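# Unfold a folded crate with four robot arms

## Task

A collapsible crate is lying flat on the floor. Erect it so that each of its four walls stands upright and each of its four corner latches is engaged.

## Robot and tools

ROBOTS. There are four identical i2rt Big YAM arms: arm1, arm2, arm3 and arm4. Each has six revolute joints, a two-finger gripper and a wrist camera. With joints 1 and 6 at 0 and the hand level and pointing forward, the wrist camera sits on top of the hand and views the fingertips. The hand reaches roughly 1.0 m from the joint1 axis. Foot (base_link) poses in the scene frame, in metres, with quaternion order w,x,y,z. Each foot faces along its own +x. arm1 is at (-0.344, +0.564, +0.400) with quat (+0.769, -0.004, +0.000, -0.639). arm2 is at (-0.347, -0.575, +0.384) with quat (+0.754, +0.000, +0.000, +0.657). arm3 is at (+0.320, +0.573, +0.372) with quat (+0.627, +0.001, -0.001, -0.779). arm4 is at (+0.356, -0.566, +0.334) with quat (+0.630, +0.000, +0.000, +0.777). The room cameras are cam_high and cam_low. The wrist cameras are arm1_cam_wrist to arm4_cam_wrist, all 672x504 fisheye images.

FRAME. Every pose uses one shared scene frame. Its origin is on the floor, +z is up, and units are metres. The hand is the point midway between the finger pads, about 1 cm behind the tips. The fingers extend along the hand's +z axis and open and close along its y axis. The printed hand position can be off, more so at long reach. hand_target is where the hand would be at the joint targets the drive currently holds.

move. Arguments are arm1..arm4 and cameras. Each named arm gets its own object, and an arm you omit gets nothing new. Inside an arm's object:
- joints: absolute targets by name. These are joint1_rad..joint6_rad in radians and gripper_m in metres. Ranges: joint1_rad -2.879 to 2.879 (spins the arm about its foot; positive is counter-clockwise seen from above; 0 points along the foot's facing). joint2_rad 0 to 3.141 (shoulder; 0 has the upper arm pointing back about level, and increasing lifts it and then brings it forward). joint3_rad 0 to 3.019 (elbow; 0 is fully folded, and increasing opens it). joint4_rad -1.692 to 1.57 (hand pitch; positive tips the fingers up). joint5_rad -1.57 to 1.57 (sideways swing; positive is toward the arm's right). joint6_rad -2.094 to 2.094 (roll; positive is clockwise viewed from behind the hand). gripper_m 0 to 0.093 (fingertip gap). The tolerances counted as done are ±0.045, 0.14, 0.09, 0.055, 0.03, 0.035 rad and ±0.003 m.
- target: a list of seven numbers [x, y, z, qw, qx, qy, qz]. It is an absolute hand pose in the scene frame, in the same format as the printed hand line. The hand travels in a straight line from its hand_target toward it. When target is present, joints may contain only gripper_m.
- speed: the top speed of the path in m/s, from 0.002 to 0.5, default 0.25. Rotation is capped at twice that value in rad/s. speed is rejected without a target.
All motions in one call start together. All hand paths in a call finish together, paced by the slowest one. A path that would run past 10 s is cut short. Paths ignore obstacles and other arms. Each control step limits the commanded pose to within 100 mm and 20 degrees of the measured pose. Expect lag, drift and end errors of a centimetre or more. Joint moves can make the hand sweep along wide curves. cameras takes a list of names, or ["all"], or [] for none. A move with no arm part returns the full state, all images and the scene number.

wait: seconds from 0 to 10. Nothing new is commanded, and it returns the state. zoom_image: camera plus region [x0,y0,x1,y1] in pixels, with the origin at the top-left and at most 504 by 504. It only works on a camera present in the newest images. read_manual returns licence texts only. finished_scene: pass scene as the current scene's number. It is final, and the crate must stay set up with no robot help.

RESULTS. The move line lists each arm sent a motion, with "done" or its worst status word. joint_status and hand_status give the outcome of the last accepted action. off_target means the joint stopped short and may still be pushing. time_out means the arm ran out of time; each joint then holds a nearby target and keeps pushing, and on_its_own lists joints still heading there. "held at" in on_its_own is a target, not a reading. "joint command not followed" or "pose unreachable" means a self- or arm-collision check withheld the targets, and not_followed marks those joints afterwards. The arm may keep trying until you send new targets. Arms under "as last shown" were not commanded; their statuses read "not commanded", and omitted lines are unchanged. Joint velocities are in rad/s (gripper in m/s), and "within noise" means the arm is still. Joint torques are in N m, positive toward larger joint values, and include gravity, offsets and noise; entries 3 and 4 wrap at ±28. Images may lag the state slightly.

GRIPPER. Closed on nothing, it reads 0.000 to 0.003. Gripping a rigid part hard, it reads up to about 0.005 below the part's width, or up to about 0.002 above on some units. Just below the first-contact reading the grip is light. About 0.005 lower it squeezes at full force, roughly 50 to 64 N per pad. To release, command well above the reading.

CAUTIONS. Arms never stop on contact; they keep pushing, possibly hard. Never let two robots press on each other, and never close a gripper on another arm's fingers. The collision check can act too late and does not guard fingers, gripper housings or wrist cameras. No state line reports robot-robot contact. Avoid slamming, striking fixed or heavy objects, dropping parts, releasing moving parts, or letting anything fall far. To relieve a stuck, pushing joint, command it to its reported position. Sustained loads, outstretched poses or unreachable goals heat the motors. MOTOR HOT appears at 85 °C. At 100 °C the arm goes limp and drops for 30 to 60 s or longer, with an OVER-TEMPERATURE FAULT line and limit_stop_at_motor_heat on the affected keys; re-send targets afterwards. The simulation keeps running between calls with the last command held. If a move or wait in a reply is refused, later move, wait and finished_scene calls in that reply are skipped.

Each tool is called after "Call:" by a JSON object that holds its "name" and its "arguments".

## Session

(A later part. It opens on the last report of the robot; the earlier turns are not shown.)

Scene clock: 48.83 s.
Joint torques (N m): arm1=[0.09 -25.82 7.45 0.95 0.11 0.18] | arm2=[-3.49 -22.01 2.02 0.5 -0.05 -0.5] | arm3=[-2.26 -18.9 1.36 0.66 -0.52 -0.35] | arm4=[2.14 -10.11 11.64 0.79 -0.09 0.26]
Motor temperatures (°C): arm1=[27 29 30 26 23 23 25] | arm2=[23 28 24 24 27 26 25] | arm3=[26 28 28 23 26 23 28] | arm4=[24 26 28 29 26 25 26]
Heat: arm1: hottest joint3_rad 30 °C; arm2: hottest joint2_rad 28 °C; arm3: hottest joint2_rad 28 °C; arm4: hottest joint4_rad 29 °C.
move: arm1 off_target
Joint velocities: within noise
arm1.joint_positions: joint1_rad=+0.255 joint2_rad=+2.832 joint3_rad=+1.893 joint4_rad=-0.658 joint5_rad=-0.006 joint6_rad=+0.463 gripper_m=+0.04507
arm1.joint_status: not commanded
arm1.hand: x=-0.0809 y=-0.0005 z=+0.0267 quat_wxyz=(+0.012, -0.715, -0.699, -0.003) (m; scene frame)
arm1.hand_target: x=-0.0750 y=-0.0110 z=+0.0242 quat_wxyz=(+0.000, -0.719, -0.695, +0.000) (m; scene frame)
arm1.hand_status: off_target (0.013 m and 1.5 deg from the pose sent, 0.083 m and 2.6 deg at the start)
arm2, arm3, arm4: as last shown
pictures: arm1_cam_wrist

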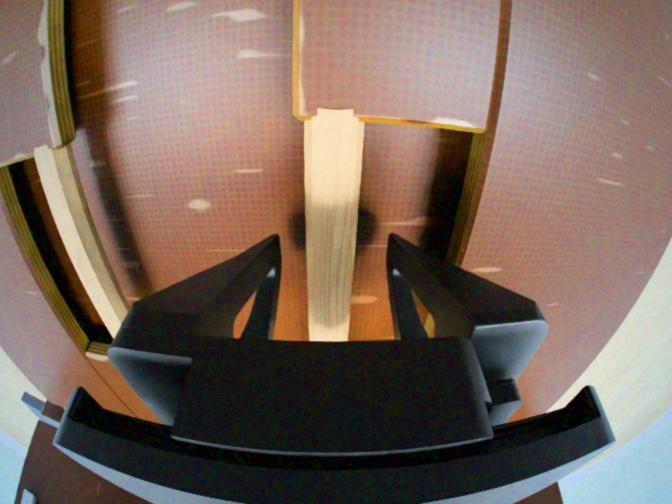

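Call:
{"name": "move", "arguments": {"arm1": {"joints":{"gripper_m":0.012}}}}

Call:
{"name": "move", "arguments": {"arm1": {"target":[-0.084,-0.011,0.1,0.0243,0.7186,0.6946,0.025],"speed":0.16}}}

Call:
{"name": "move", "arguments": {"arm1": {"target":[-0.120,-0.011,0.182,0.0546,0.717,0.693,0.0564],"speed":0.18}, "cameras": ["cam_high"]}}

Call:
{"name": "move", "arguments": {"arm1": {"target":[-0.190,-0.011,0.247,0.085,0.7136,0.690,0.0877],"speed":0.18}}}

Call:
{"name": "move", "arguments": {"arm1": {"target":[-0.240,-0.011,0.271,0.103,0.711,0.687,0.1064],"speed":0.18}, "arm4": {"joints":{"joint1_rad":0.319,"joint2_rad":1.75,"joint3_rad":1.62,"joint4_rad":-1.2,"joint5_rad":0,"joint6_rad":0.44}}, "cameras": ["cam_high"]}}

Scene clock: 51.97 s.
Joint torques (N m): arm1=[-0.38 -25.58 7.24 0.81 0.24 0.11] | arm2=[-3.49 -22.01 2.03 0.49 -0.05 -0.51] | arm3=[-1.96 -19.43 1.42 0.55 -0.5 -0.32] | arm4=[2.14 -10.11 11.63 0.79 -0.09 0.26]
Motor temperatures (°C): arm1=[27 30 30 26 23 23 25] | arm2=[23 28 24 24 27 26 26] | arm3=[26 28 28 23 26 23 28] | arm4=[24 26 28 29 26 25 26]
Heat: arm1: hottest joint2_rad 30 °C; arm2: hottest joint2_rad 28 °C; arm3: hottest joint2_rad 28 °C; arm4: hottest joint4_rad 29 °C.
move: arm1 off_target
Joint velocities: within noise
arm1.joint_positions: joint1_rad=+0.257 joint2_rad=+2.832 joint3_rad=+1.894 joint4_rad=-0.657 joint5_rad=-0.009 joint6_rad=+0.480 gripper_m=+0.01734
arm1.joint_status: gripper_m off_target (ended at +0.01737, target +0.01200)
arm1.hand: x=-0.0790 y=-0.0010 z=+0.0270 quat_wxyz=(+0.010, -0.721, -0.693, -0.004) (m; scene frame)
arm1.hand_target: x=-0.0743 y=-0.0113 z=+0.0244 quat_wxyz=(-0.001, -0.722, -0.692, +0.000) (m; scene frame)
arm1.hand_status: not commanded
arm2, arm3, arm4: as last shown
pictures: none

Scene clock: 53.10 s.
Joint torques (N m): arm1=[-1.03 -30.74 4 -0.02 0.49 -0.06] | arm2=[-3.49 -22.01 2.02 0.47 -0.05 -0.51] | arm3=[-2.37 -19.14 1.28 0.59 -0.46 -0.33] | arm4=[2.14 -10.11 11.63 0.8 -0.09 0.26]
Motor temperatures (°C): arm1=[27 30 30 26 23 23 25] | arm2=[23 28 24 24 27 26 26] | arm3=[26 28 28 23 26 23 28] | arm4=[24 26 29 29 26 25 26]
Heat: arm1: hottest joint2_rad 30 °C; arm2: hottest joint2_rad 28 °C; arm3: hottest joint2_rad 28 °C; arm4: hottest joint3_rad 29 °C.
move: arm1 off_target
Joint velocities: within noise
arm1.joint_positions: joint1_rad=+0.229 joint2_rad=+2.708 joint3_rad=+1.767 joint4_rad=-0.620 joint5_rad=-0.081 joint6_rad=+0.459 gripper_m=+0.01728
arm1.joint_status: not commanded
arm1.hand: x=-0.0836 y=-0.0012 z=+0.0737 quat_wxyz=(-0.019, -0.722, -0.691, -0.032) (m; scene frame)
arm1.hand_target: x=-0.0850 y=-0.0140 z=+0.0988 quat_wxyz=(-0.028, -0.720, -0.693, -0.024) (m; scene frame)
arm1.hand_status: off_target (0.028 m and 1.2 deg from the pose sent, 0.074 m and 4.6 deg at the start)
arm2, arm3, arm4: as last shown
pictures: none

Scene clock: 54.23 s.
Joint torques (N m): arm1=[-0.97 -31.15 4.51 -0.75 0.54 -0.12] | arm2=[-3.55 -22.01 2.02 0.5 -0.05 -0.51] | arm3=[-1.49 -19.14 1.37 0.44 -0.47 -0.33] | arm4=[2.14 -10.17 11.63 0.79 -0.09 0.25]
Motor temperatures (°C): arm1=[27 30 30 26 23 23 25] | arm2=[23 28 24 24 27 26 26] | arm3=[26 28 28 23 26 23 28] | arm4=[24 26 29 29 26 25 26]
Heat: arm1: hottest joint2_rad 30 °C; arm2: hottest joint2_rad 28 °C; arm3: hottest joint2_rad 28 °C; arm4: hottest joint3_rad 29 °C.
move: arm1 off_target
Joint velocities: within noise
arm1.joint_positions: joint1_rad=+0.157 joint2_rad=+2.515 joint3_rad=+1.597 joint4_rad=-0.624 joint5_rad=-0.168 joint6_rad=+0.390 gripper_m=+0.01672
arm1.joint_status: not commanded
arm1.hand: x=-0.1150 y=+0.0002 z=+0.1508 quat_wxyz=(-0.047, -0.721, -0.689, -0.067) (m; scene frame)
arm1.hand_target: x=-0.1184 y=-0.0108 z=+0.1803 quat_wxyz=(-0.054, -0.717, -0.693, -0.057) (m; scene frame)
arm1.hand_status: off_target (0.034 m and 1.6 deg from the pose sent, 0.115 m and 5.0 deg at the start)
arm2, arm3, arm4: as last shown
pictures: cam_high

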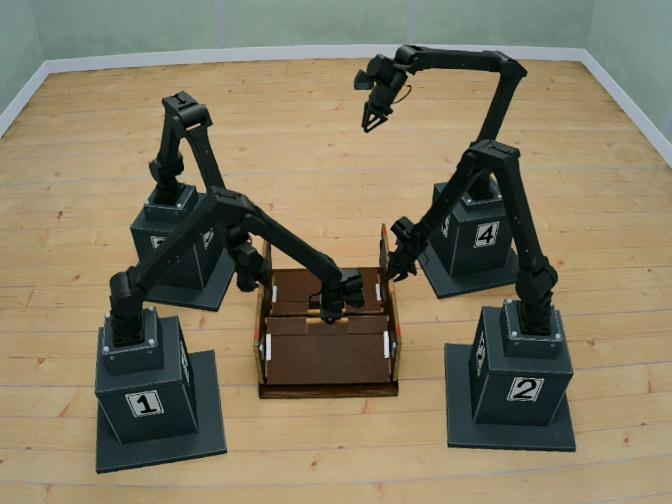

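Scene clock: 55.50 s.
Joint torques (N m): arm1=[-1.49 -29.1 5.23 -0.54 0.71 -0.11] | arm2=[-3.55 -22.01 2.03 0.5 -0.05 -0.51] | arm3=[-2.14 -18.61 1.47 0.54 -0.46 -0.33] | arm4=[2.14 -10.11 11.63 0.79 -0.09 0.26]
Motor temperatures (°C): arm1=[27 30 30 26 23 23 25] | arm2=[23 28 24 24 27 26 26] | arm3=[26 28 28 23 26 23 28] | arm4=[24 26 29 29 26 25 26]
Heat: arm1: hottest joint2_rad 30 °C; arm2: hottest joint2_rad 28 °C; arm3: hottest joint2_rad 28 °C; arm4: hottest joint3_rad 29 °C.
move: arm1 off_target
Joint velocities: within noise
arm1.joint_positions: joint1_rad=+0.027 joint2_rad=+2.358 joint3_rad=+1.476 joint4_rad=-0.670 joint5_rad=-0.265 joint6_rad=+0.255 gripper_m=+0.01674
arm1.joint_status: not commanded
arm1.hand: x=-0.1784 y=+0.0007 z=+0.2151 quat_wxyz=(-0.077, -0.715, -0.687, -0.104) (m; scene frame)
arm1.hand_target: x=-0.1877 y=-0.0120 z=+0.2462 quat_wxyz=(-0.086, -0.713, -0.690, -0.088) (m; scene frame)
arm1.hand_status: off_target (0.036 m and 2.1 deg from the pose sent, 0.122 m and 5.0 deg at the start)
arm2.joint_positions: joint1_rad=-0.712 joint2_rad=+2.107 joint3_rad=+0.932 joint4_rad=-0.085 joint5_rad=-0.395 joint6_rad=+0.769 gripper_m=+0.01643
arm2.joint_status: not commanded
arm2.hand: x=-0.0210 y=-0.1993 z=+0.2301 quat_wxyz=(+0.020, +0.008, -0.969, -0.246) (m; scene frame)
arm2.hand_target: x=-0.0054 y=-0.2115 z=+0.2506 quat_wxyz=(-0.001, +0.010, -0.967, -0.253) (m; scene frame)
arm2.hand_status: not commanded
arm3.joint_positions: joint1_rad=-0.655 joint2_rad=+2.067 joint3_rad=+0.949 joint4_rad=-0.158 joint5_rad=-0.351 joint6_rad=+0.743 gripper_m=+0.01457
arm3.joint_status: not commanded
arm3.hand: x=-0.0217 y=+0.2072 z=+0.2310 quat_wxyz=(-0.225, -0.974, -0.004, -0.007) (m; scene frame)
arm3.hand_target: x=-0.0255 y=+0.2126 z=+0.2541 quat_wxyz=(-0.238, -0.971, -0.016, +0.005) (m; scene frame)
arm3.hand_status: not commanded
arm4: as last shown
pictures: none

Scene clock: 57.03 s.
Joint torques (N m): arm1=[-0.91 -28.69 5.82 -0.14 0.2 -0.05] | arm2=[-3.49 -22.07 2.03 0.49 -0.05 -0.51] | arm3=[-2.2 -18.73 1.2 0.49 -0.46 -0.34] | arm4=[1.49 -16.62 12.29 0.1 -0.07 -0.03]
Motor temperatures (°C): arm1=[27 30 30 26 23 23 25] | arm2=[23 28 24 24 27 26 26] | arm3=[26 28 28 23 26 23 28] | arm4=[24 26 29 29 26 25 26]
Heat: arm1: hottest joint2_rad 30 °C; arm2: hottest joint2_rad 28 °C; arm3: hottest joint2_rad 28 °C; arm4: hottest joint3_rad 29 °C.
move: arm1 off_target; arm4 done
Joint velocities: within noise
arm1.joint_positions: joint1_rad=-0.081 joint2_rad=+2.297 joint3_rad=+1.437 joint4_rad=-0.726 joint5_rad=-0.309 joint6_rad=+0.146 gripper_m=+0.01662
arm1.joint_status: not commanded
arm1.hand: x=-0.2337 y=+0.0020 z=+0.2422 quat_wxyz=(-0.089, -0.714, -0.684, -0.122) (m; scene frame)
arm1.hand_target: x=-0.2392 y=-0.0115 z=+0.2705 quat_wxyz=(-0.104, -0.711, -0.687, -0.107) (m; scene frame)
arm1.hand_status: off_target (0.032 m and 2.4 deg from the pose sent, 0.084 m and 3.0 deg at the start)
arm2, arm3: as last shown
arm4.joint_positions: joint1_rad=+0.324 joint2_rad=+1.746 joint3_rad=+1.596 joint4_rad=-1.192 joint5_rad=+0.000 joint6_rad=+0.450 gripper_m=+0.04507
arm4.joint_status: all done
arm4.hand: x=+0.0579 y=-0.0585 z=+0.5275 quat_wxyz=(-0.033, +0.730, -0.673, -0.109) (m; scene frame)
arm4.hand_target: x=+0.0551 y=-0.0534 z=+0.5349 quat_wxyz=(-0.035, +0.733, -0.669, -0.115) (m; scene frame)
arm4.hand_status: not commanded
pictures: cam_high

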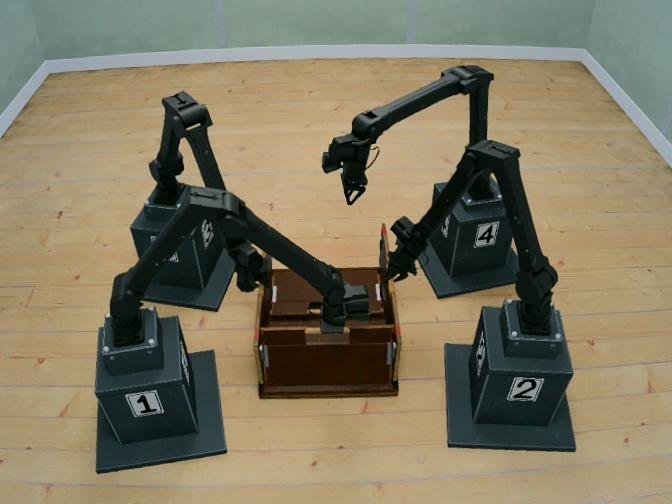

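Call:
{"name": "move", "arguments": {"arm1": {"target":[-0.285,-0.010,0.284,0.121,0.708,0.685,0.125],"speed":0.12}, "arm4": {"joints":{"joint1_rad":0.33,"joint2_rad":2.4,"joint3_rad":1.78,"joint4_rad":-0.92,"joint5_rad":0,"joint6_rad":0.44}}}}

Call:
{"name": "move", "arguments": {"arm1": {"target":[-0.315,-0.010,0.286,0.121,0.708,0.685,0.125],"speed":0.1}, "arm4": {"target":[0.033,0.022,0.075,0,0.72,-0.694,0],"speed":0.2}, "cameras": ["cam_high","arm4_cam_wrist"]}}

Call:
{"name": "zoom_image", "arguments": {"camera": "cam_high", "region": [240, 210, 420, 410]}}

Scene clock: 60.73 s.
Joint torques (N m): arm1=[-2.96 -29.04 5.68 -0.9 0.38 -0.22] | arm2=[-3.49 -22.01 2.02 0.5 -0.05 -0.5] | arm3=[-1.73 -19.49 1.33 0.55 -0.47 -0.36] | arm4=[2.2 -22.83 9.36 0.25 -0.07 -0.02]
Motor temperatures (°C): arm1=[27 30 30 26 23 23 25] | arm2=[23 29 24 24 27 26 26] | arm3=[26 29 28 23 26 23 28] | arm4=[24 27 29 29 26 25 26]
Heat: arm1: hottest joint2_rad 30 °C; arm2: hottest joint2_rad 29 °C; arm3: hottest joint2_rad 29 °C; arm4: hottest joint3_rad 29 °C.
move: arm1 off_target; arm4 done
Joint velocities: within noise
arm1.joint_positions: joint1_rad=-0.145 joint2_rad=+2.289 joint3_rad=+1.430 joint4_rad=-0.747 joint5_rad=-0.368 joint6_rad=+0.066 gripper_m=+0.01640
arm1.joint_status: not commanded
arm1.hand: x=-0.2607 y=+0.0032 z=+0.2482 quat_wxyz=(-0.109, -0.707, -0.684, -0.144) (m; scene frame)
arm1.hand_target: x=-0.2838 y=-0.0099 z=+0.2818 quat_wxyz=(-0.121, -0.708, -0.684, -0.125) (m; scene frame)
arm1.hand_status: off_target (0.045 m and 2.5 deg from the pose sent, 0.067 m and 3.7 deg at the start)
arm2, arm3: as last shown
arm4.joint_positions: joint1_rad=+0.320 joint2_rad=+2.389 joint3_rad=+1.762 joint4_rad=-0.927 joint5_rad=+0.000 joint6_rad=+0.447 gripper_m=+0.04507
arm4.joint_status: all done
arm4.hand: x=+0.0252 y=+0.0029 z=+0.2022 quat_wxyz=(-0.003, +0.735, -0.678, -0.008) (m; scene frame)
arm4.hand_target: x=+0.0182 y=+0.0071 z=+0.2005 quat_wxyz=(-0.005, +0.740, -0.672, -0.015) (m; scene frame)
arm4.hand_status: not commanded
pictures: none

Scene clock: 62.40 s.
Joint torques (N m): arm1=[-3.55 -28.28 6.3 -1.11 0.59 -0.21] | arm2=[-3.49 -22.01 2.02 0.49 -0.05 -0.51] | arm3=[-1.96 -19.08 1.33 0.5 -0.47 -0.35] | arm4=[1.32 -22.83 10.18 -0.03 -0.08 0.28]
Motor temperatures (°C): arm1=[27 31 30 26 23 23 25] | arm2=[23 29 24 24 27 26 26] | arm3=[26 29 28 23 26 23 28] | arm4=[24 27 29 29 26 25 26]
Heat: arm1: hottest joint2_rad 31 °C; arm2: hottest joint2_rad 29 °C; arm3: hottest joint2_rad 29 °C; arm4: hottest joint3_rad 29 °C.
move: arm1 off_target; arm4 off_target
Joint velocities: within noise
arm1.joint_positions: joint1_rad=-0.200 joint2_rad=+2.284 joint3_rad=+1.430 joint4_rad=-0.773 joint5_rad=-0.372 joint6_rad=+0.006 gripper_m=+0.01624
arm1.joint_status: not commanded
arm1.hand: x=-0.2909 y=+0.0043 z=+0.2514 quat_wxyz=(-0.112, -0.706, -0.684, -0.146) (m; scene frame)
arm1.hand_target: x=-0.3143 y=-0.0100 z=+0.2846 quat_wxyz=(-0.121, -0.708, -0.684, -0.125) (m; scene frame)
arm1.hand_status: off_target (0.045 m and 2.7 deg from the pose sent, 0.067 m and 2.5 deg at the start)
arm2: as last shown
arm3.joint_positions: joint1_rad=-0.655 joint2_rad=+2.067 joint3_rad=+0.949 joint4_rad=-0.158 joint5_rad=-0.353 joint6_rad=+0.743 gripper_m=+0.01457
arm3.joint_status: not commanded
arm3.hand: x=-0.0215 y=+0.2070 z=+0.2311 quat_wxyz=(-0.226, -0.974, -0.004, -0.007) (m; scene frame)
arm3.hand_target: x=-0.0253 y=+0.2124 z=+0.2542 quat_wxyz=(-0.238, -0.971, -0.016, +0.005) (m; scene frame)
arm3.hand_status: not commanded
arm4.joint_positions: joint1_rad=+0.303 joint2_rad=+2.636 joint3_rad=+1.876 joint4_rad=-0.828 joint5_rad=+0.000 joint6_rad=+0.443 gripper_m=+0.04507
arm4.joint_status: not commanded
arm4.hand: x=+0.0348 y=+0.0084 z=+0.0778 quat_wxyz=(+0.003, +0.731, -0.683, +0.009) (m; scene frame)
arm4.hand_target: x=+0.0332 y=+0.0202 z=+0.0751 quat_wxyz=(+0.000, +0.722, -0.691, +0.000) (m; scene frame)
arm4.hand_status: off_target (0.014 m and 2.0 deg from the pose sent, 0.129 m and 2.7 deg at the start)
pictures: arm4_cam_wrist, cam_high

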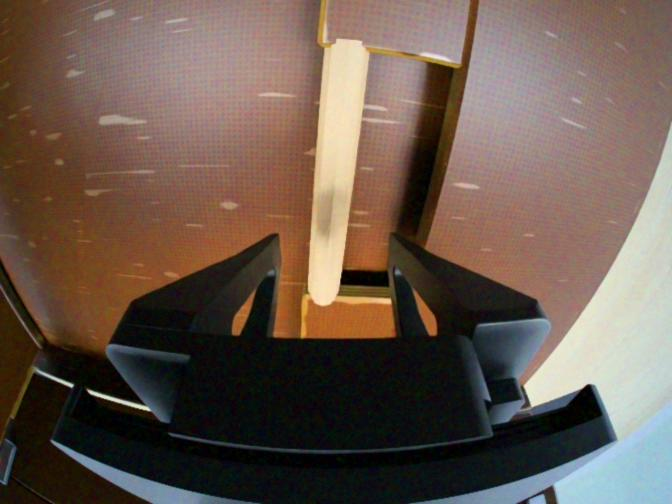

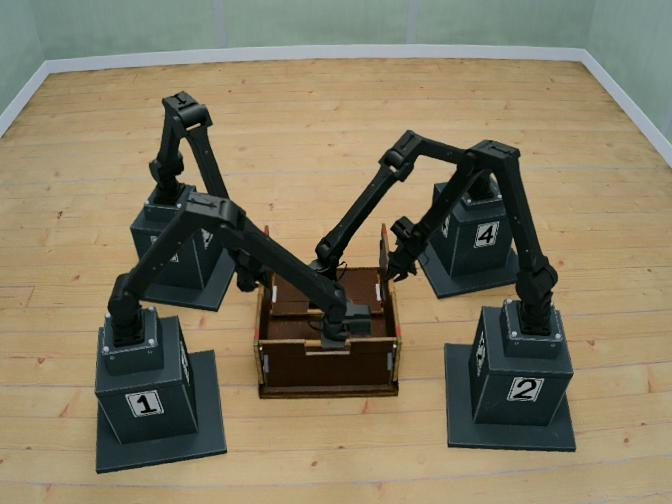

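Scaled by 2.520 from the camera's 672x504 image, which has a finer 960x720 frame.

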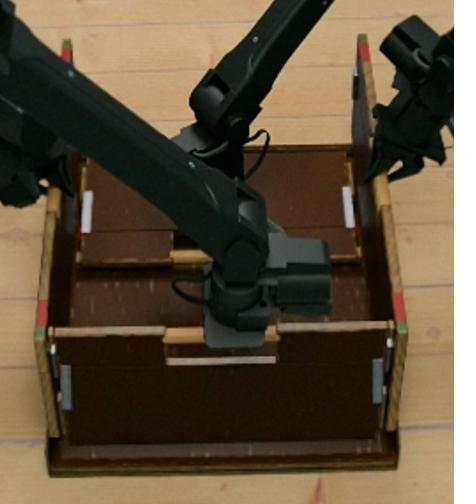

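Call:
{"name": "move", "arguments": {"arm1": {"target":[-0.345,-0.010,0.286,0.121,0.708,0.685,0.125],"speed":0.1}, "arm4": {"target":[0.031,0.027,0.026,0,0.701,-0.713,0],"speed":0.1}, "cameras": ["cam_high","arm4_cam_wrist"]}}

Call:
{"name": "move", "arguments": {"arm1": {"target":[-0.265,-0.010,0.282,0.121,0.708,0.685,0.125],"speed":0.12}, "cameras": ["cam_high"]}}

Call:
{"name": "zoom_image", "arguments": {"camera": "cam_high", "region": [240, 300, 420, 410]}}

Scene clock: 67.23 s.
Joint torques (N m): arm1=[-7.41 -28.28 7.08 -1.89 0.97 -0.39] | arm2=[-3.49 -22.01 2.02 0.49 -0.05 -0.51] | arm3=[-1.73 -19.14 1.35 0.5 -0.47 -0.32] | arm4=[1.08 -23.18 10.15 -0.06 -0.06 0.28]
Motor temperatures (°C): arm1=[27 31 30 26 23 23 25] | arm2=[23 29 24 24 27 26 26] | arm3=[26 29 27 23 26 23 28] | arm4=[24 27 29 29 26 25 26]
Heat: arm1: hottest joint2_rad 31 °C; arm2: hottest joint2_rad 29 °C; arm3: hottest joint2_rad 29 °C; arm4: hottest joint3_rad 29 °C.
move: arm1 off_target; arm4 off_target
Joint velocities: within noise
arm1.joint_positions: joint1_rad=-0.210 joint2_rad=+2.284 joint3_rad=+1.430 joint4_rad=-0.776 joint5_rad=-0.378 joint6_rad=-0.023 gripper_m=+0.01622
arm1.joint_status: not commanded
arm1.hand: x=-0.2951 y=+0.0045 z=+0.2518 quat_wxyz=(-0.116, -0.699, -0.690, -0.147) (m; scene frame)
arm1.hand_target: x=-0.3426 y=-0.0089 z=+0.2838 quat_wxyz=(-0.121, -0.708, -0.685, -0.124) (m; scene frame)
arm1.hand_status: off_target (0.062 m and 2.9 deg from the pose sent, 0.066 m and 2.7 deg at the start)
arm2, arm3: as last shown
arm2.hand_target: x=-0.0053 y=-0.2115 z=+0.2506 quat_wxyz=(-0.001, +0.010, -0.967, -0.253) (m; scene frame)
arm4.joint_positions: joint1_rad=+0.303 joint2_rad=+2.746 joint3_rad=+1.972 joint4_rad=-0.808 joint5_rad=+0.000 joint6_rad=+0.501 gripper_m=+0.04507
arm4.joint_status: not commanded
arm4.hand: x=+0.0302 y=+0.0166 z=+0.0330 quat_wxyz=(+0.001, +0.710, -0.704, +0.006) (m; scene frame)
arm4.hand_target: x=+0.0314 y=+0.0264 z=+0.0267 quat_wxyz=(+0.000, +0.701, -0.713, +0.000) (m; scene frame)
arm4.hand_status: off_target (0.013 m and 1.6 deg from the pose sent, 0.055 m and 5.0 deg at the start)
pictures: arm4_cam_wrist, cam_high

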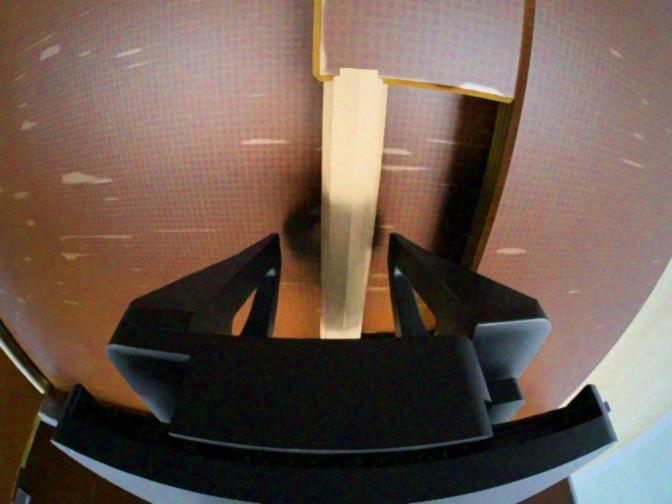

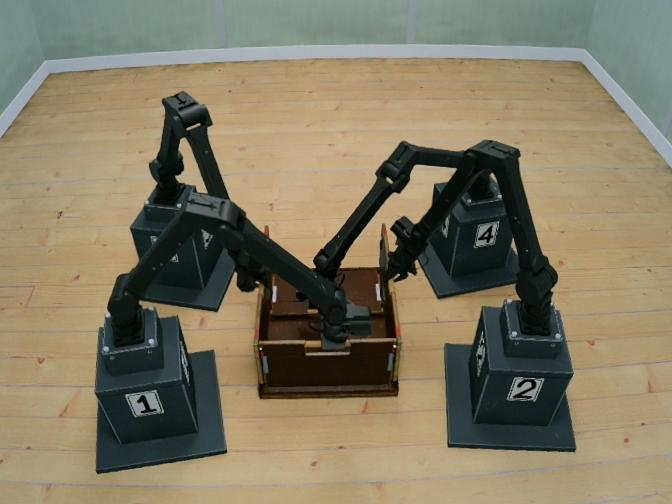

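Scene clock: 68.47 s.
Joint torques (N m): arm1=[1.96 -28.22 5.76 0.61 -0.09 0.27] | arm2=[-3.49 -22.01 2.02 0.49 -0.05 -0.51] | arm3=[-1.08 -19.14 1.29 0.64 -0.45 -0.34] | arm4=[1.08 -22.77 10.1 -0.05 -0.06 0.28]
Motor temperatures (°C): arm1=[27 32 30 26 23 23 25] | arm2=[23 29 24 24 27 26 26] | arm3=[26 29 27 23 26 23 28] | arm4=[24 27 29 29 26 25 26]
Heat: arm1: hottest joint2_rad 32 °C; arm2: hottest joint2_rad 29 °C; arm3: hottest joint2_rad 29 °C; arm4: hottest joint3_rad 29 °C.
move: arm1 off_target
Joint velocities: within noise
arm1.joint_positions: joint1_rad=-0.193 joint2_rad=+2.280 joint3_rad=+1.427 joint4_rad=-0.769 joint5_rad=-0.349 joint6_rad=+0.032 gripper_m=+0.01620
arm1.joint_status: not commanded
arm1.hand: x=-0.2904 y=+0.0040 z=+0.2516 quat_wxyz=(-0.103, -0.713, -0.679, -0.138) (m; scene frame)
arm1.hand_target: x=-0.2725 y=-0.0100 z=+0.2809 quat_wxyz=(-0.120, -0.709, -0.685, -0.122) (m; scene frame)
arm1.hand_status: off_target (0.042 m and 2.6 deg from the pose sent, 0.045 m and 2.9 deg at the start)
arm2, arm3, arm4: as last shown
arm4.joint_positions: joint1_rad=+0.303 joint2_rad=+2.746 joint3_rad=+1.972 joint4_rad=-0.808 joint5_rad=+0.000 joint6_rad=+0.502 gripper_m=+0.04507
arm4.hand_target: x=+0.0314 y=+0.0264 z=+0.0267 quat_wxyz=(+0.000, +0.701, -0.714, +0.000) (m; scene frame)
pictures: cam_high

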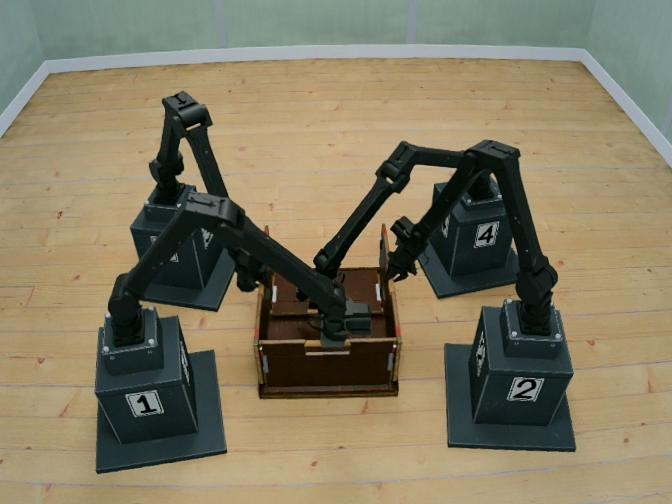

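Scaled by 2.800 from the camera's 672x504 image, which has a finer 960x720 frame.

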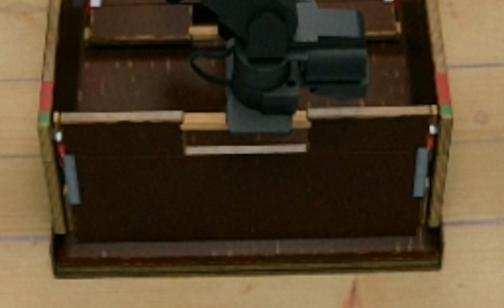

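Call:
{"name": "move", "arguments": {"arm1": {"target":[-0.245,-0.010,0.282,0.121,0.708,0.685,0.125],"speed":0.12}, "arm4": {"target":[0.037,0.027,0.026,0,0.704,-0.710,0],"speed":0.1}}}

Call:
{"name": "move", "arguments": {"arm1": {"target":[-0.290,-0.010,0.275,0.121,0.708,0.685,0.125],"speed":0.12}, "arm4": {"joints":{"gripper_m":0.012}}, "cameras": ["arm4_cam_wrist"]}}

Scene clock: 70.97 s.
Joint torques (N m): arm1=[5.54 -27.69 5.91 0.53 -0.88 0.45] | arm2=[-3.55 -22.07 2.03 0.5 -0.05 -0.51] | arm3=[-1.85 -19.02 1.28 0.62 -0.46 -0.32] | arm4=[0.97 -23.12 9.07 0.28 -0.06 0.09]
Motor temperatures (°C): arm1=[27 32 30 26 23 23 25] | arm2=[23 29 24 24 27 26 26] | arm3=[26 29 27 23 26 23 28] | arm4=[24 27 29 29 26 25 26]
Heat: arm1: hottest joint2_rad 32 °C; arm2: hottest joint2_rad 29 °C; arm3: hottest joint2_rad 29 °C; arm4: hottest joint3_rad 29 °C.
move: arm1 off_target; arm4 off_target
Joint velocities: within noise
arm1.joint_positions: joint1_rad=-0.188 joint2_rad=+2.277 joint3_rad=+1.424 joint4_rad=-0.762 joint5_rad=-0.339 joint6_rad=+0.054 gripper_m=+0.01618
arm1.joint_status: not commanded
arm1.hand: x=-0.2896 y=+0.0036 z=+0.2519 quat_wxyz=(-0.100, -0.719, -0.675, -0.133) (m; scene frame)
arm1.hand_target: x=-0.2469 y=-0.0074 z=+0.2809 quat_wxyz=(-0.119, -0.708, -0.685, -0.128) (m; scene frame)
arm1.hand_status: off_target (0.056 m and 3.1 deg from the pose sent, 0.056 m and 2.6 deg at the start)
arm2, arm3: as last shown
arm4.joint_positions: joint1_rad=+0.298 joint2_rad=+2.746 joint3_rad=+1.972 joint4_rad=-0.808 joint5_rad=+0.000 joint6_rad=+0.502 gripper_m=+0.04507
arm4.joint_status: not commanded
arm4.hand: x=+0.0329 y=+0.0180 z=+0.0330 quat_wxyz=(+0.002, +0.708, -0.706, +0.006) (m; scene frame)
arm4.hand_target: x=+0.0356 y=+0.0258 z=+0.0262 quat_wxyz=(+0.000, +0.705, -0.709, +0.000) (m; scene frame)
arm4.hand_status: off_target (0.012 m and 0.9 deg from the pose sent, 0.014 m and 1.1 deg at the start)
pictures: none

Scene clock: 71.97 s.
Joint torques (N m): arm1=[-0.56 -26.52 6.35 -0.06 -0.39 0.01] | arm2=[-3.49 -22.01 2.02 0.49 -0.05 -0.51] | arm3=[-1.73 -18.67 1.29 0.49 -0.45 -0.32] | arm4=[1.08 -23.18 9.09 0.25 -0.01 0.08]
Motor temperatures (°C): arm1=[27 32 30 26 23 23 25] | arm2=[23 29 24 24 27 26 26] | arm3=[26 29 27 23 26 23 28] | arm4=[24 27 29 29 26 25 26]
Heat: arm1: hottest joint2_rad 32 °C; arm2: hottest joint2_rad 29 °C; arm3: hottest joint2_rad 29 °C; arm4: hottest joint3_rad 29 °C.
move: arm1 off_target; arm4 off_target
Joint velocities: within noise
arm1.joint_positions: joint1_rad=-0.193 joint2_rad=+2.277 joint3_rad=+1.424 joint4_rad=-0.762 joint5_rad=-0.348 joint6_rad=+0.031 gripper_m=+0.01618
arm1.joint_status: not commanded
arm1.hand: x=-0.2906 y=+0.0033 z=+0.2524 quat_wxyz=(-0.105, -0.712, -0.680, -0.135) (m; scene frame)
arm1.hand_target: x=-0.2894 y=-0.0098 z=+0.2745 quat_wxyz=(-0.121, -0.708, -0.685, -0.125) (m; scene frame)
arm1.hand_status: off_target (0.026 m and 2.3 deg from the pose sent, 0.027 m and 3.1 deg at the start)
arm2, arm3: as last shown
arm4.joint_positions: joint1_rad=+0.295 joint2_rad=+2.746 joint3_rad=+1.972 joint4_rad=-0.807 joint5_rad=-0.001 joint6_rad=+0.512 gripper_m=+0.01706
arm4.joint_status: gripper_m off_target (ended at +0.01708, target +0.01200)
arm4.hand: x=+0.0343 y=+0.0192 z=+0.0330 quat_wxyz=(+0.002, +0.704, -0.710, +0.005) (m; scene frame)
arm4.hand_target: x=+0.0369 y=+0.0267 z=+0.0262 quat_wxyz=(+0.000, +0.701, -0.713, -0.001) (m; scene frame)
arm4.hand_status: not commanded
pictures: arm4_cam_wrist

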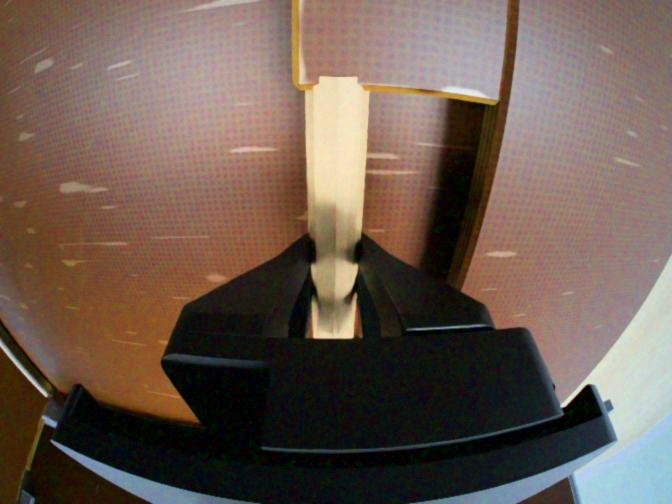

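Call:
{"name": "move", "arguments": {"arm4": {"target":[0.046,0.027,0.125,0.0311,0.7,-0.712,-0.0306],"speed":0.18}, "arm1": {"joints":{"gripper_m":0.05}}}}

Call:
{"name": "move", "arguments": {"arm4": {"target":[0.090,0.027,0.208,0.062,0.698,-0.71,-0.061],"speed":0.18}, "arm1": {"target":[-0.320,0.0,0.42,0.121,0.708,0.685,0.125],"speed":0.2}}}

Call:
{"name": "move", "arguments": {"arm4": {"target":[0.153,0.027,0.266,0.09,0.695,-0.707,-0.088],"speed":0.18}, "cameras": ["cam_high"]}}

Call:
{"name": "move", "arguments": {"arm4": {"target":[0.207,0.027,0.289,0.111,0.692,-0.704,-0.109],"speed":0.18}}}

Call:
{"name": "move", "arguments": {"arm4": {"target":[0.255,0.027,0.297,0.125,0.69,-0.702,-0.12],"speed":0.12}, "cameras": ["cam_high"]}}

Call:
{"name": "zoom_image", "arguments": {"camera": "cam_high", "region": [240, 210, 420, 410]}}

Scene clock: 76.80 s.
Joint torques (N m): arm1=[-0.26 -23.41 6.61 0.21 -0.16 -0.02] | arm2=[-3.49 -22.01 2.02 0.47 -0.04 -0.51] | arm3=[-2.02 -18.96 1.33 0.36 -0.47 -0.34] | arm4=[1.14 -28.04 6.67 -1.06 0.15 -0.1]
Motor temperatures (°C): arm1=[27 32 30 26 23 23 25] | arm2=[23 29 24 24 27 26 26] | arm3=[26 29 27 23 26 23 28] | arm4=[24 28 29 29 26 25 26]
Heat: arm1: hottest joint2_rad 32 °C; arm2: hottest joint2_rad 29 °C; arm3: hottest joint2_rad 29 °C; arm4: hottest joint3_rad 29 °C.
move: arm1 done; arm4 off_target
Joint velocities: within noise
arm1.joint_positions: joint1_rad=-0.182 joint2_rad=+2.241 joint3_rad=+1.424 joint4_rad=-0.767 joint5_rad=-0.354 joint6_rad=+0.040 gripper_m=+0.04996
arm1.joint_status: all done
arm1.hand: x=-0.2835 y=-0.0044 z=+0.2719 quat_wxyz=(-0.117, -0.710, -0.683, -0.128) (m; scene frame)
arm1.hand_target: x=-0.2835 y=-0.0089 z=+0.2746 quat_wxyz=(-0.119, -0.707, -0.685, -0.127) (m; scene frame)
arm1.hand_status: not commanded
arm2.joint_positions: joint1_rad=-0.712 joint2_rad=+2.107 joint3_rad=+0.932 joint4_rad=-0.085 joint5_rad=-0.395 joint6_rad=+0.769 gripper_m=+0.01643
arm2.joint_status: not commanded
arm2.hand: x=-0.0210 y=-0.1993 z=+0.2301 quat_wxyz=(+0.020, +0.008, -0.969, -0.246) (m; scene frame)
arm2.hand_target: x=-0.0053 y=-0.2115 z=+0.2506 quat_wxyz=(-0.001, +0.010, -0.967, -0.253) (m; scene frame)
arm2.hand_status: not commanded
arm3: as last shown
arm4.joint_positions: joint1_rad=+0.261 joint2_rad=+2.590 joint3_rad=+1.831 joint4_rad=-0.782 joint5_rad=-0.087 joint6_rad=+0.489 gripper_m=+0.01681
arm4.joint_status: not commanded
arm4.hand: x=+0.0425 y=+0.0198 z=+0.0955 quat_wxyz=(+0.037, +0.700, -0.713, -0.027) (m; scene frame)
arm4.hand_target: x=+0.0450 y=+0.0292 z=+0.1230 quat_wxyz=(+0.031, +0.703, -0.710, -0.034) (m; scene frame)
arm4.hand_status: off_target (0.031 m and 0.8 deg from the pose sent, 0.093 m and 5.3 deg at the start)
pictures: none

Scene clock: 78.30 s.
Joint torques (N m): arm1=[-0.91 -22.24 10.15 0.03 -0.15 -0.05] | arm2=[-3.49 -22.01 2 0.5 -0.04 -0.51] | arm3=[-1.9 -18.26 1.35 0.5 -0.45 -0.29] | arm4=[1.03 -27.81 7.1 -1.62 0.33 -0.07]
Motor temperatures (°C): arm1=[27 32 30 26 23 23 25] | arm2=[24 29 24 24 27 26 26] | arm3=[26 29 27 23 26 23 28] | arm4=[24 28 29 29 26 25 26]
Heat: arm1: hottest joint2_rad 32 °C; arm2: hottest joint2_rad 29 °C; arm3: hottest joint2_rad 29 °C; arm4: hottest joint3_rad 29 °C.
move: arm1 off_target; arm4 off_target
Joint velocities: within noise
arm1.joint_positions: joint1_rad=-0.245 joint2_rad=+1.996 joint3_rad=+1.424 joint4_rad=-1.060 joint5_rad=-0.354 joint6_rad=-0.023 gripper_m=+0.04996
arm1.joint_status: not commanded
arm1.hand: x=-0.3172 y=+0.0154 z=+0.4068 quat_wxyz=(-0.109, -0.712, -0.679, -0.137) (m; scene frame)
arm1.hand_target: x=-0.3213 y=-0.0012 z=+0.4198 quat_wxyz=(-0.122, -0.708, -0.684, -0.125) (m; scene frame)
arm1.hand_status: off_target (0.021 m and 2.1 deg from the pose sent, 0.153 m and 0.7 deg at the start)
arm2, arm3: as last shown
arm4.joint_positions: joint1_rad=+0.183 joint2_rad=+2.401 joint3_rad=+1.679 joint4_rad=-0.798 joint5_rad=-0.176 joint6_rad=+0.413 gripper_m=+0.01636
arm4.joint_status: not commanded
arm4.hand: x=+0.0820 y=+0.0200 z=+0.1728 quat_wxyz=(+0.072, +0.698, -0.711, -0.057) (m; scene frame)
arm4.hand_target: x=+0.0881 y=+0.0275 z=+0.2066 quat_wxyz=(+0.062, +0.699, -0.709, -0.062) (m; scene frame)
arm4.hand_status: off_target (0.037 m and 1.3 deg from the pose sent, 0.122 m and 4.8 deg at the start)
pictures: none

Scene clock: 79.60 s.
Joint torques (N m): arm1=[-1.2 -21.77 10.04 -0.08 -0.16 -0.06] | arm2=[-3.55 -22.07 2.07 0.5 -0.04 -0.51] | arm3=[-2.26 -19.31 1.48 0.57 -0.4 -0.32] | arm4=[1.03 -26.81 7.82 -1.44 0.12 -0.04]
Motor temperatures (°C): arm1=[27 32 30 26 23 23 25] | arm2=[24 29 24 24 27 26 26] | arm3=[26 29 27 23 26 23 28] | arm4=[24 28 29 29 26 25 26]
Heat: arm1: hottest joint2_rad 32 °C; arm2: hottest joint2_rad 29 °C; arm3: hottest joint2_rad 29 °C; arm4: hottest joint3_rad 29 °C.
move: arm4 off_target
Joint velocities: within noise
arm1.joint_positions: joint1_rad=-0.243 joint2_rad=+1.996 joint3_rad=+1.424 joint4_rad=-1.060 joint5_rad=-0.354 joint6_rad=-0.023 gripper_m=+0.04996
arm1.joint_status: not commanded
arm1.hand: x=-0.3164 y=+0.0155 z=+0.4068 quat_wxyz=(-0.109, -0.712, -0.680, -0.138) (m; scene frame)
arm1.hand_target: x=-0.3205 y=-0.0011 z=+0.4198 quat_wxyz=(-0.121, -0.708, -0.684, -0.125) (m; scene frame)
arm1.hand_status: not commanded
arm2.joint_positions: joint1_rad=-0.712 joint2_rad=+2.107 joint3_rad=+0.930 joint4_rad=-0.085 joint5_rad=-0.395 joint6_rad=+0.769 gripper_m=+0.01643
arm2.joint_status: not commanded
arm2.hand: x=-0.0216 y=-0.1999 z=+0.2298 quat_wxyz=(+0.020, +0.008, -0.969, -0.245) (m; scene frame)
arm2.hand_target: x=-0.0057 y=-0.2118 z=+0.2504 quat_wxyz=(-0.001, +0.010, -0.967, -0.253) (m; scene frame)
arm2.hand_status: not commanded
arm3.joint_positions: joint1_rad=-0.655 joint2_rad=+2.067 joint3_rad=+0.949 joint4_rad=-0.158 joint5_rad=-0.354 joint6_rad=+0.743 gripper_m=+0.01457
arm3.joint_status: not commanded
arm3.hand: x=-0.0213 y=+0.2068 z=+0.2312 quat_wxyz=(-0.226, -0.974, -0.005, -0.008) (m; scene frame)
arm3.hand_target: x=-0.0254 y=+0.2124 z=+0.2542 quat_wxyz=(-0.238, -0.971, -0.016, +0.005) (m; scene frame)
arm3.hand_status: not commanded
arm4.joint_positions: joint1_rad=+0.068 joint2_rad=+2.263 joint3_rad=+1.575 joint4_rad=-0.845 joint5_rad=-0.254 joint6_rad=+0.300 gripper_m=+0.01646
arm4.joint_status: not commanded
arm4.hand: x=+0.1455 y=+0.0184 z=+0.2282 quat_wxyz=(+0.103, +0.694, -0.708, -0.077) (m; scene frame)
arm4.hand_target: x=+0.1510 y=+0.0265 z=+0.2642 quat_wxyz=(+0.090, +0.696, -0.707, -0.088) (m; scene frame)
arm4.hand_status: off_target (0.039 m and 1.9 deg from the pose sent, 0.117 m and 4.2 deg at the start)
pictures: cam_high

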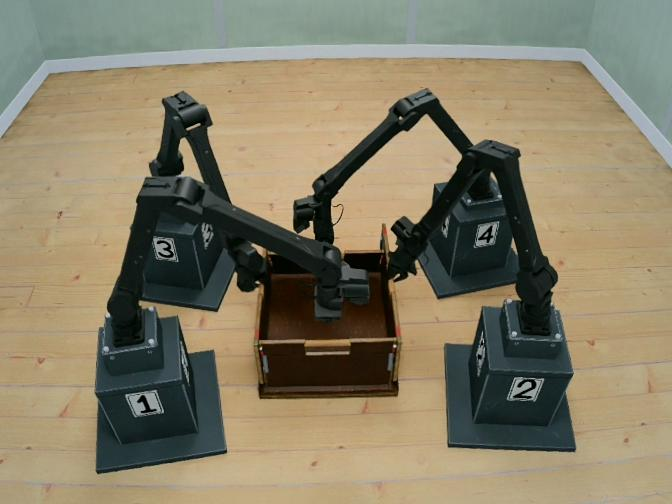

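Scene clock: 81.07 s.
Joint torques (N m): arm1=[-0.62 -21.77 10.11 0.25 -0.12 -0.02] | arm2=[-3.49 -22.01 2.09 0.5 -0.04 -0.51] | arm3=[-1.9 -19.55 1.37 0.59 -0.37 -0.31] | arm4=[1.26 -25.93 8.27 -1.11 -0.3 0]
Motor temperatures (°C): arm1=[27 32 30 26 23 23 25] | arm2=[24 29 24 24 27 26 26] | arm3=[26 29 27 23 26 23 28] | arm4=[24 28 29 29 26 25 27]
Heat: arm1: hottest joint2_rad 32 °C; arm2: hottest joint2_rad 29 °C; arm3: hottest joint2_rad 29 °C; arm4: hottest joint3_rad 29 °C.
move: arm4 off_target
Joint velocities: within noise
arm1, arm2, arm3: as last shown
arm4.joint_positions: joint1_rad=-0.038 joint2_rad=+2.202 joint3_rad=+1.529 joint4_rad=-0.885 joint5_rad=-0.300 joint6_rad=+0.191 gripper_m=+0.01629
arm4.joint_status: not commanded
arm4.hand: x=+0.2040 y=+0.0183 z=+0.2524 quat_wxyz=(+0.119, +0.692, -0.706, -0.090) (m; scene frame)
arm4.hand_target: x=+0.2063 y=+0.0275 z=+0.2880 quat_wxyz=(+0.108, +0.694, -0.704, -0.107) (m; scene frame)
arm4.hand_status: off_target (0.038 m and 2.4 deg from the pose sent, 0.087 m and 3.8 deg at the start)
pictures: none

Scene clock: 82.13 s.
Joint torques (N m): arm1=[-1.26 -22.01 10.15 0.18 -0.15 -0.06] | arm2=[-3.55 -22.01 2.07 0.49 -0.04 -0.51] | arm3=[-2.02 -19.31 1.51 0.57 -0.39 -0.34] | arm4=[-1.38 -26.75 7.76 -2.06 0.17 -0.21]
Motor temperatures (°C): arm1=[27 32 30 26 23 23 25] | arm2=[24 29 24 24 27 26 26] | arm3=[26 29 27 23 26 23 28] | arm4=[24 28 29 29 26 25 27]
Heat: arm1: hottest joint2_rad 32 °C; arm2: hottest joint2_rad 29 °C; arm3: hottest joint2_rad 29 °C; arm4: hottest joint3_rad 29 °C.
move: arm4 off_target
Joint velocities: within noise
arm1, arm2, arm3: as last shown
arm4.joint_positions: joint1_rad=-0.090 joint2_rad=+2.199 joint3_rad=+1.521 joint4_rad=-0.896 joint5_rad=-0.371 joint6_rad=+0.128 gripper_m=+0.01625
arm4.joint_status: not commanded
arm4.hand: x=+0.2238 y=+0.0185 z=+0.2559 quat_wxyz=(+0.146, +0.691, -0.699, -0.112) (m; scene frame)
arm4.hand_target: x=+0.2494 y=+0.0264 z=+0.2951 quat_wxyz=(+0.129, +0.688, -0.704, -0.122) (m; scene frame)
arm4.hand_status: off_target (0.052 m and 2.6 deg from the pose sent, 0.068 m and 3.5 deg at the start)
pictures: cam_high

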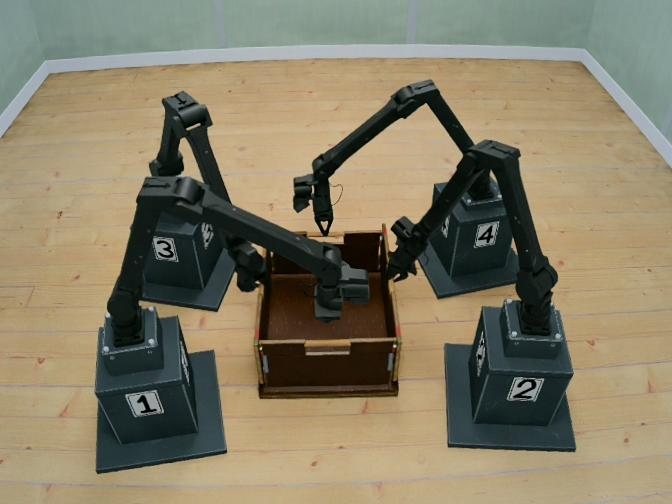

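Scaled by 2.520 from the camera's 672x504 image, which has a finer 960x720 frame.

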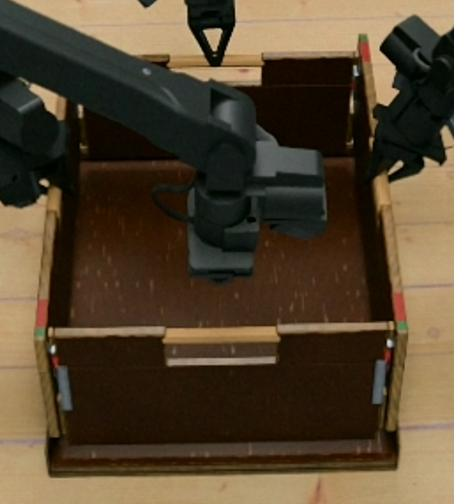

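Call:
{"name": "move", "arguments": {"arm4": {"target":[0.285,0.027,0.298,0.13,0.689,-0.701,-0.128],"speed":0.1}, "arm1": {"joints":{"joint1_rad":-0.3,"joint2_rad":1.2,"joint3_rad":1.5,"joint4_rad":-1.2,"joint5_rad":0,"joint6_rad":0}}}}

Call:
{"name": "move", "arguments": {"arm4": {"target":[0.315,0.027,0.297,0.13,0.689,-0.701,-0.128],"speed":0.08}}}

Call:
{"name": "move", "arguments": {"arm4": {"target":[0.33,0.027,0.295,0.13,0.689,-0.701,-0.128],"speed":0.08}, "cameras": ["cam_high"]}}

Call:
{"name": "zoom_image", "arguments": {"camera": "cam_high", "region": [240, 210, 420, 410]}}

Scene clock: 85.80 s.
Joint torques (N m): arm1=[0.21 -10.46 9.98 1.36 0.19 0.17] | arm2=[-3.49 -22.07 2.06 0.47 -0.05 -0.51] | arm3=[-2.08 -18.78 1.51 0.44 -0.31 -0.34] | arm4=[-1.44 -26.23 8.08 -1.85 0.4 -0.24]
Motor temperatures (°C): arm1=[27 32 31 26 23 23 25] | arm2=[24 29 24 24 27 26 26] | arm3=[26 30 27 23 26 23 28] | arm4=[24 29 29 29 26 25 27]
Heat: arm1: hottest joint2_rad 32 °C; arm2: hottest joint2_rad 29 °C; arm3: hottest joint2_rad 30 °C; arm4: hottest joint2_rad 29 °C.
move: arm1 done; arm4 off_target
Joint velocities: within noise
arm1.joint_positions: joint1_rad=-0.302 joint2_rad=+1.197 joint3_rad=+1.482 joint4_rad=-1.192 joint5_rad=-0.010 joint6_rad=-0.021 gripper_m=+0.04996
arm1.joint_status: all done
arm1.hand: x=-0.3948 y=+0.1037 z=+0.8228 quat_wxyz=(-0.218, -0.697, -0.637, +0.246) (m; scene frame)
arm1.hand_target: x=-0.3939 y=+0.1035 z=+0.8295 quat_wxyz=(-0.221, -0.699, -0.633, +0.248) (m; scene frame)
arm1.hand_status: not commanded
arm2.joint_positions: joint1_rad=-0.712 joint2_rad=+2.107 joint3_rad=+0.930 joint4_rad=-0.085 joint5_rad=-0.394 joint6_rad=+0.769 gripper_m=+0.01643
arm2.joint_status: not commanded
arm2.hand: x=-0.0214 y=-0.2001 z=+0.2297 quat_wxyz=(+0.020, +0.008, -0.969, -0.245) (m; scene frame)
arm2.hand_target: x=-0.0055 y=-0.2120 z=+0.2503 quat_wxyz=(-0.001, +0.010, -0.968, -0.252) (m; scene frame)
arm2.hand_status: not commanded
arm3.joint_positions: joint1_rad=-0.655 joint2_rad=+2.067 joint3_rad=+0.947 joint4_rad=-0.156 joint5_rad=-0.356 joint6_rad=+0.743 gripper_m=+0.01457
arm3.joint_status: not commanded
arm3.hand: x=-0.0207 y=+0.2070 z=+0.2311 quat_wxyz=(-0.227, -0.974, -0.005, -0.008) (m; scene frame)
arm3.hand_target: x=-0.0253 y=+0.2126 z=+0.2541 quat_wxyz=(-0.238, -0.971, -0.016, +0.005) (m; scene frame)
arm3.hand_status: not commanded
arm4.joint_positions: joint1_rad=-0.148 joint2_rad=+2.191 joint3_rad=+1.514 joint4_rad=-0.917 joint5_rad=-0.388 joint6_rad=+0.062 gripper_m=+0.01608
arm4.joint_status: not commanded
arm4.hand: x=+0.2558 y=+0.0180 z=+0.2591 quat_wxyz=(+0.152, +0.691, -0.696, -0.119) (m; scene frame)
arm4.hand_target: x=+0.2833 y=+0.0269 z=+0.2961 quat_wxyz=(+0.130, +0.689, -0.701, -0.128) (m; scene frame)
arm4.hand_status: off_target (0.049 m and 2.8 deg from the pose sent, 0.075 m and 2.6 deg at the start)
pictures: none

Scene clock: 86.77 s.
Joint torques (N m): arm1=[-0.09 -10.87 10.09 1.43 0.2 0.19] | arm2=[-3.55 -22.01 2.07 0.5 -0.05 -0.51] | arm3=[-1.73 -19.02 1.5 0.49 -0.33 -0.3] | arm4=[-4.95 -25.88 8.13 -2.41 0.6 -0.61]
Motor temperatures (°C): arm1=[27 32 31 26 23 23 25] | arm2=[24 29 24 24 27 26 26] | arm3=[26 30 27 23 26 23 28] | arm4=[24 29 29 29 26 25 27]
Heat: arm1: hottest joint2_rad 32 °C; arm2: hottest joint2_rad 29 °C; arm3: hottest joint2_rad 30 °C; arm4: hottest joint2_rad 29 °C.
move: arm4 off_target
Joint velocities: within noise
arm1, arm2, arm3: as last shown
arm4.joint_positions: joint1_rad=-0.151 joint2_rad=+2.191 joint3_rad=+1.514 joint4_rad=-0.917 joint5_rad=-0.392 joint6_rad=+0.048 gripper_m=+0.01607
arm4.joint_status: not commanded
arm4.hand: x=+0.2568 y=+0.0182 z=+0.2594 quat_wxyz=(+0.153, +0.695, -0.692, -0.122) (m; scene frame)
arm4.hand_target: x=+0.3118 y=+0.0264 z=+0.2940 quat_wxyz=(+0.129, +0.688, -0.702, -0.128) (m; scene frame)
arm4.hand_status: off_target (0.070 m and 2.9 deg from the pose sent, 0.071 m and 2.8 deg at the start)
pictures: none

Scene clock: 87.73 s.
Joint torques (N m): arm1=[0.38 -10.11 10.09 1.44 0.22 0.17] | arm2=[-3.37 -22.01 2.07 0.5 -0.04 -0.51] | arm3=[-1.67 -19.14 1.52 0.4 -0.21 -0.39] | arm4=[-6.36 -25.52 8.17 -2.52 0.77 -0.77]
Motor temperatures (°C): arm1=[27 32 31 26 23 23 25] | arm2=[24 29 24 24 27 26 26] | arm3=[26 30 27 23 26 23 28] | arm4=[24 29 29 29 26 25 27]
Heat: arm1: hottest joint2_rad 32 °C; arm2: hottest joint2_rad 29 °C; arm3: hottest joint2_rad 30 °C; arm4: hottest joint2_rad 29 °C.
move: arm4 off_target
Joint velocities: within noise
arm1: as last shown
arm2.joint_positions: joint1_rad=-0.714 joint2_rad=+2.107 joint3_rad=+0.930 joint4_rad=-0.084 joint5_rad=-0.392 joint6_rad=+0.769 gripper_m=+0.01643
arm2.joint_status: not commanded
arm2.hand: x=-0.0204 y=-0.2005 z=+0.2297 quat_wxyz=(+0.019, +0.007, -0.969, -0.245) (m; scene frame)
arm2.hand_target: x=-0.0050 y=-0.2120 z=+0.2504 quat_wxyz=(-0.002, +0.009, -0.968, -0.252) (m; scene frame)
arm2.hand_status: not commanded
arm3.joint_positions: joint1_rad=-0.653 joint2_rad=+2.067 joint3_rad=+0.944 joint4_rad=-0.155 joint5_rad=-0.359 joint6_rad=+0.747 gripper_m=+0.01457
arm3.joint_status: not commanded
arm3.hand: x=-0.0187 y=+0.2070 z=+0.2306 quat_wxyz=(-0.228, -0.974, -0.004, -0.011) (m; scene frame)
arm3.hand_target: x=-0.0248 y=+0.2128 z=+0.2538 quat_wxyz=(-0.237, -0.971, -0.016, +0.004) (m; scene frame)
arm3.hand_status: not commanded
arm4.joint_positions: joint1_rad=-0.156 joint2_rad=+2.191 joint3_rad=+1.514 joint4_rad=-0.922 joint5_rad=-0.397 joint6_rad=+0.038 gripper_m=+0.01607
arm4.joint_status: not commanded
arm4.hand: x=+0.2588 y=+0.0176 z=+0.2598 quat_wxyz=(+0.155, +0.696, -0.690, -0.123) (m; scene frame)
arm4.hand_target: x=+0.3257 y=+0.0252 z=+0.2917 quat_wxyz=(+0.130, +0.689, -0.702, -0.128) (m; scene frame)
arm4.hand_status: off_target (0.080 m and 3.3 deg from the pose sent, 0.082 m and 2.9 deg at the start)
pictures: cam_high

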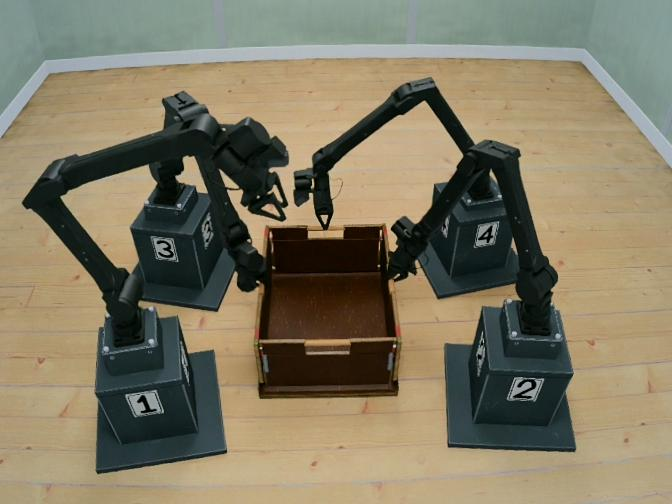

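Scaled by 2.520 from the camera's 672x504 image, which has a finer 960x720 frame.

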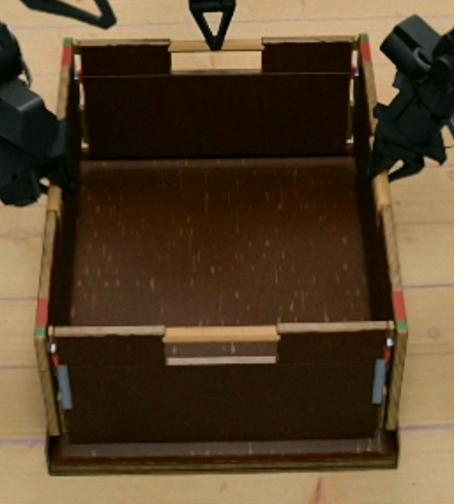

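Pull test.

Call:
{"name": "move", "arguments": {"arm4": {"target":[0.228,0.026,0.292,0.13,0.689,-0.701,-0.128],"speed":0.12}, "cameras": ["cam_high"]}}

Call:
{"name": "zoom_image", "arguments": {"camera": "cam_high", "region": [365, 215, 405, 275]}}

Call:
{"name": "zoom_image", "arguments": {"camera": "cam_high", "region": [255, 215, 295, 275]}}

Scene clock: 90.30 s.
Joint torques (N m): arm1=[0.38 -10.4 10.19 1.36 0.22 0.18] | arm2=[-3.37 -22.01 2.09 0.5 -0.04 -0.51] | arm3=[-1.85 -19.14 1.57 0.46 -0.21 -0.35] | arm4=[3.78 -25.23 8.1 -0.09 -0.25 0.48]
Motor temperatures (°C): arm1=[27 32 31 26 23 23 25] | arm2=[24 29 24 24 27 26 26] | arm3=[26 30 27 23 26 23 28] | arm4=[24 29 29 29 26 25 27]
Heat: arm1: hottest joint2_rad 32 °C; arm2: hottest joint2_rad 29 °C; arm3: hottest joint2_rad 30 °C; arm4: hottest joint2_rad 29 °C.
move: arm4 off_target
Joint velocities: within noise
arm1, arm2, arm3: as last shown
arm4.joint_positions: joint1_rad=-0.134 joint2_rad=+2.187 joint3_rad=+1.509 joint4_rad=-0.911 joint5_rad=-0.358 joint6_rad=+0.087 gripper_m=+0.01605
arm4.joint_status: not commanded
arm4.hand: x=+0.2524 y=+0.0170 z=+0.2585 quat_wxyz=(+0.142, +0.690, -0.702, -0.109) (m; scene frame)
arm4.hand_target: x=+0.2362 y=+0.0268 z=+0.2905 quat_wxyz=(+0.126, +0.689, -0.702, -0.126) (m; scene frame)
arm4.hand_status: off_target (0.042 m and 2.6 deg from the pose sent, 0.045 m and 3.3 deg at the start)
pictures: cam_high

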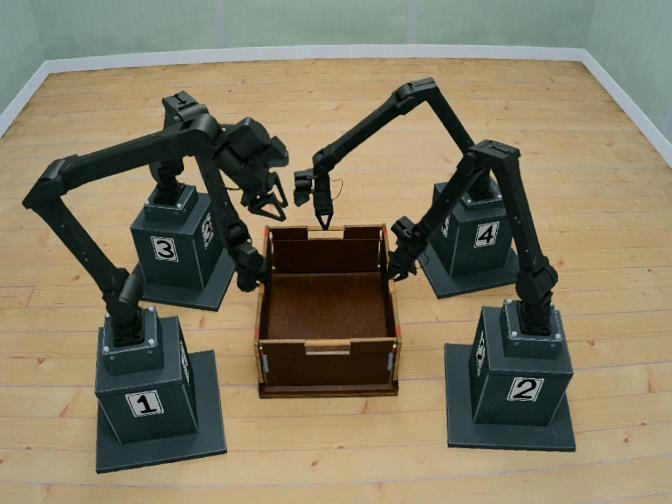

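Scaled by 8.400 from the camera's 672x504 image, which has a finer 960x720 frame.

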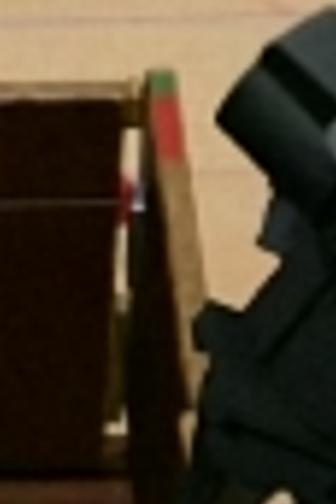

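Scaled by 8.400 from the camera's 672x504 image, which has a finer 960x720 frame.

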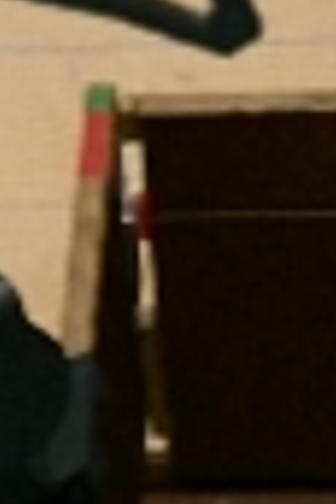

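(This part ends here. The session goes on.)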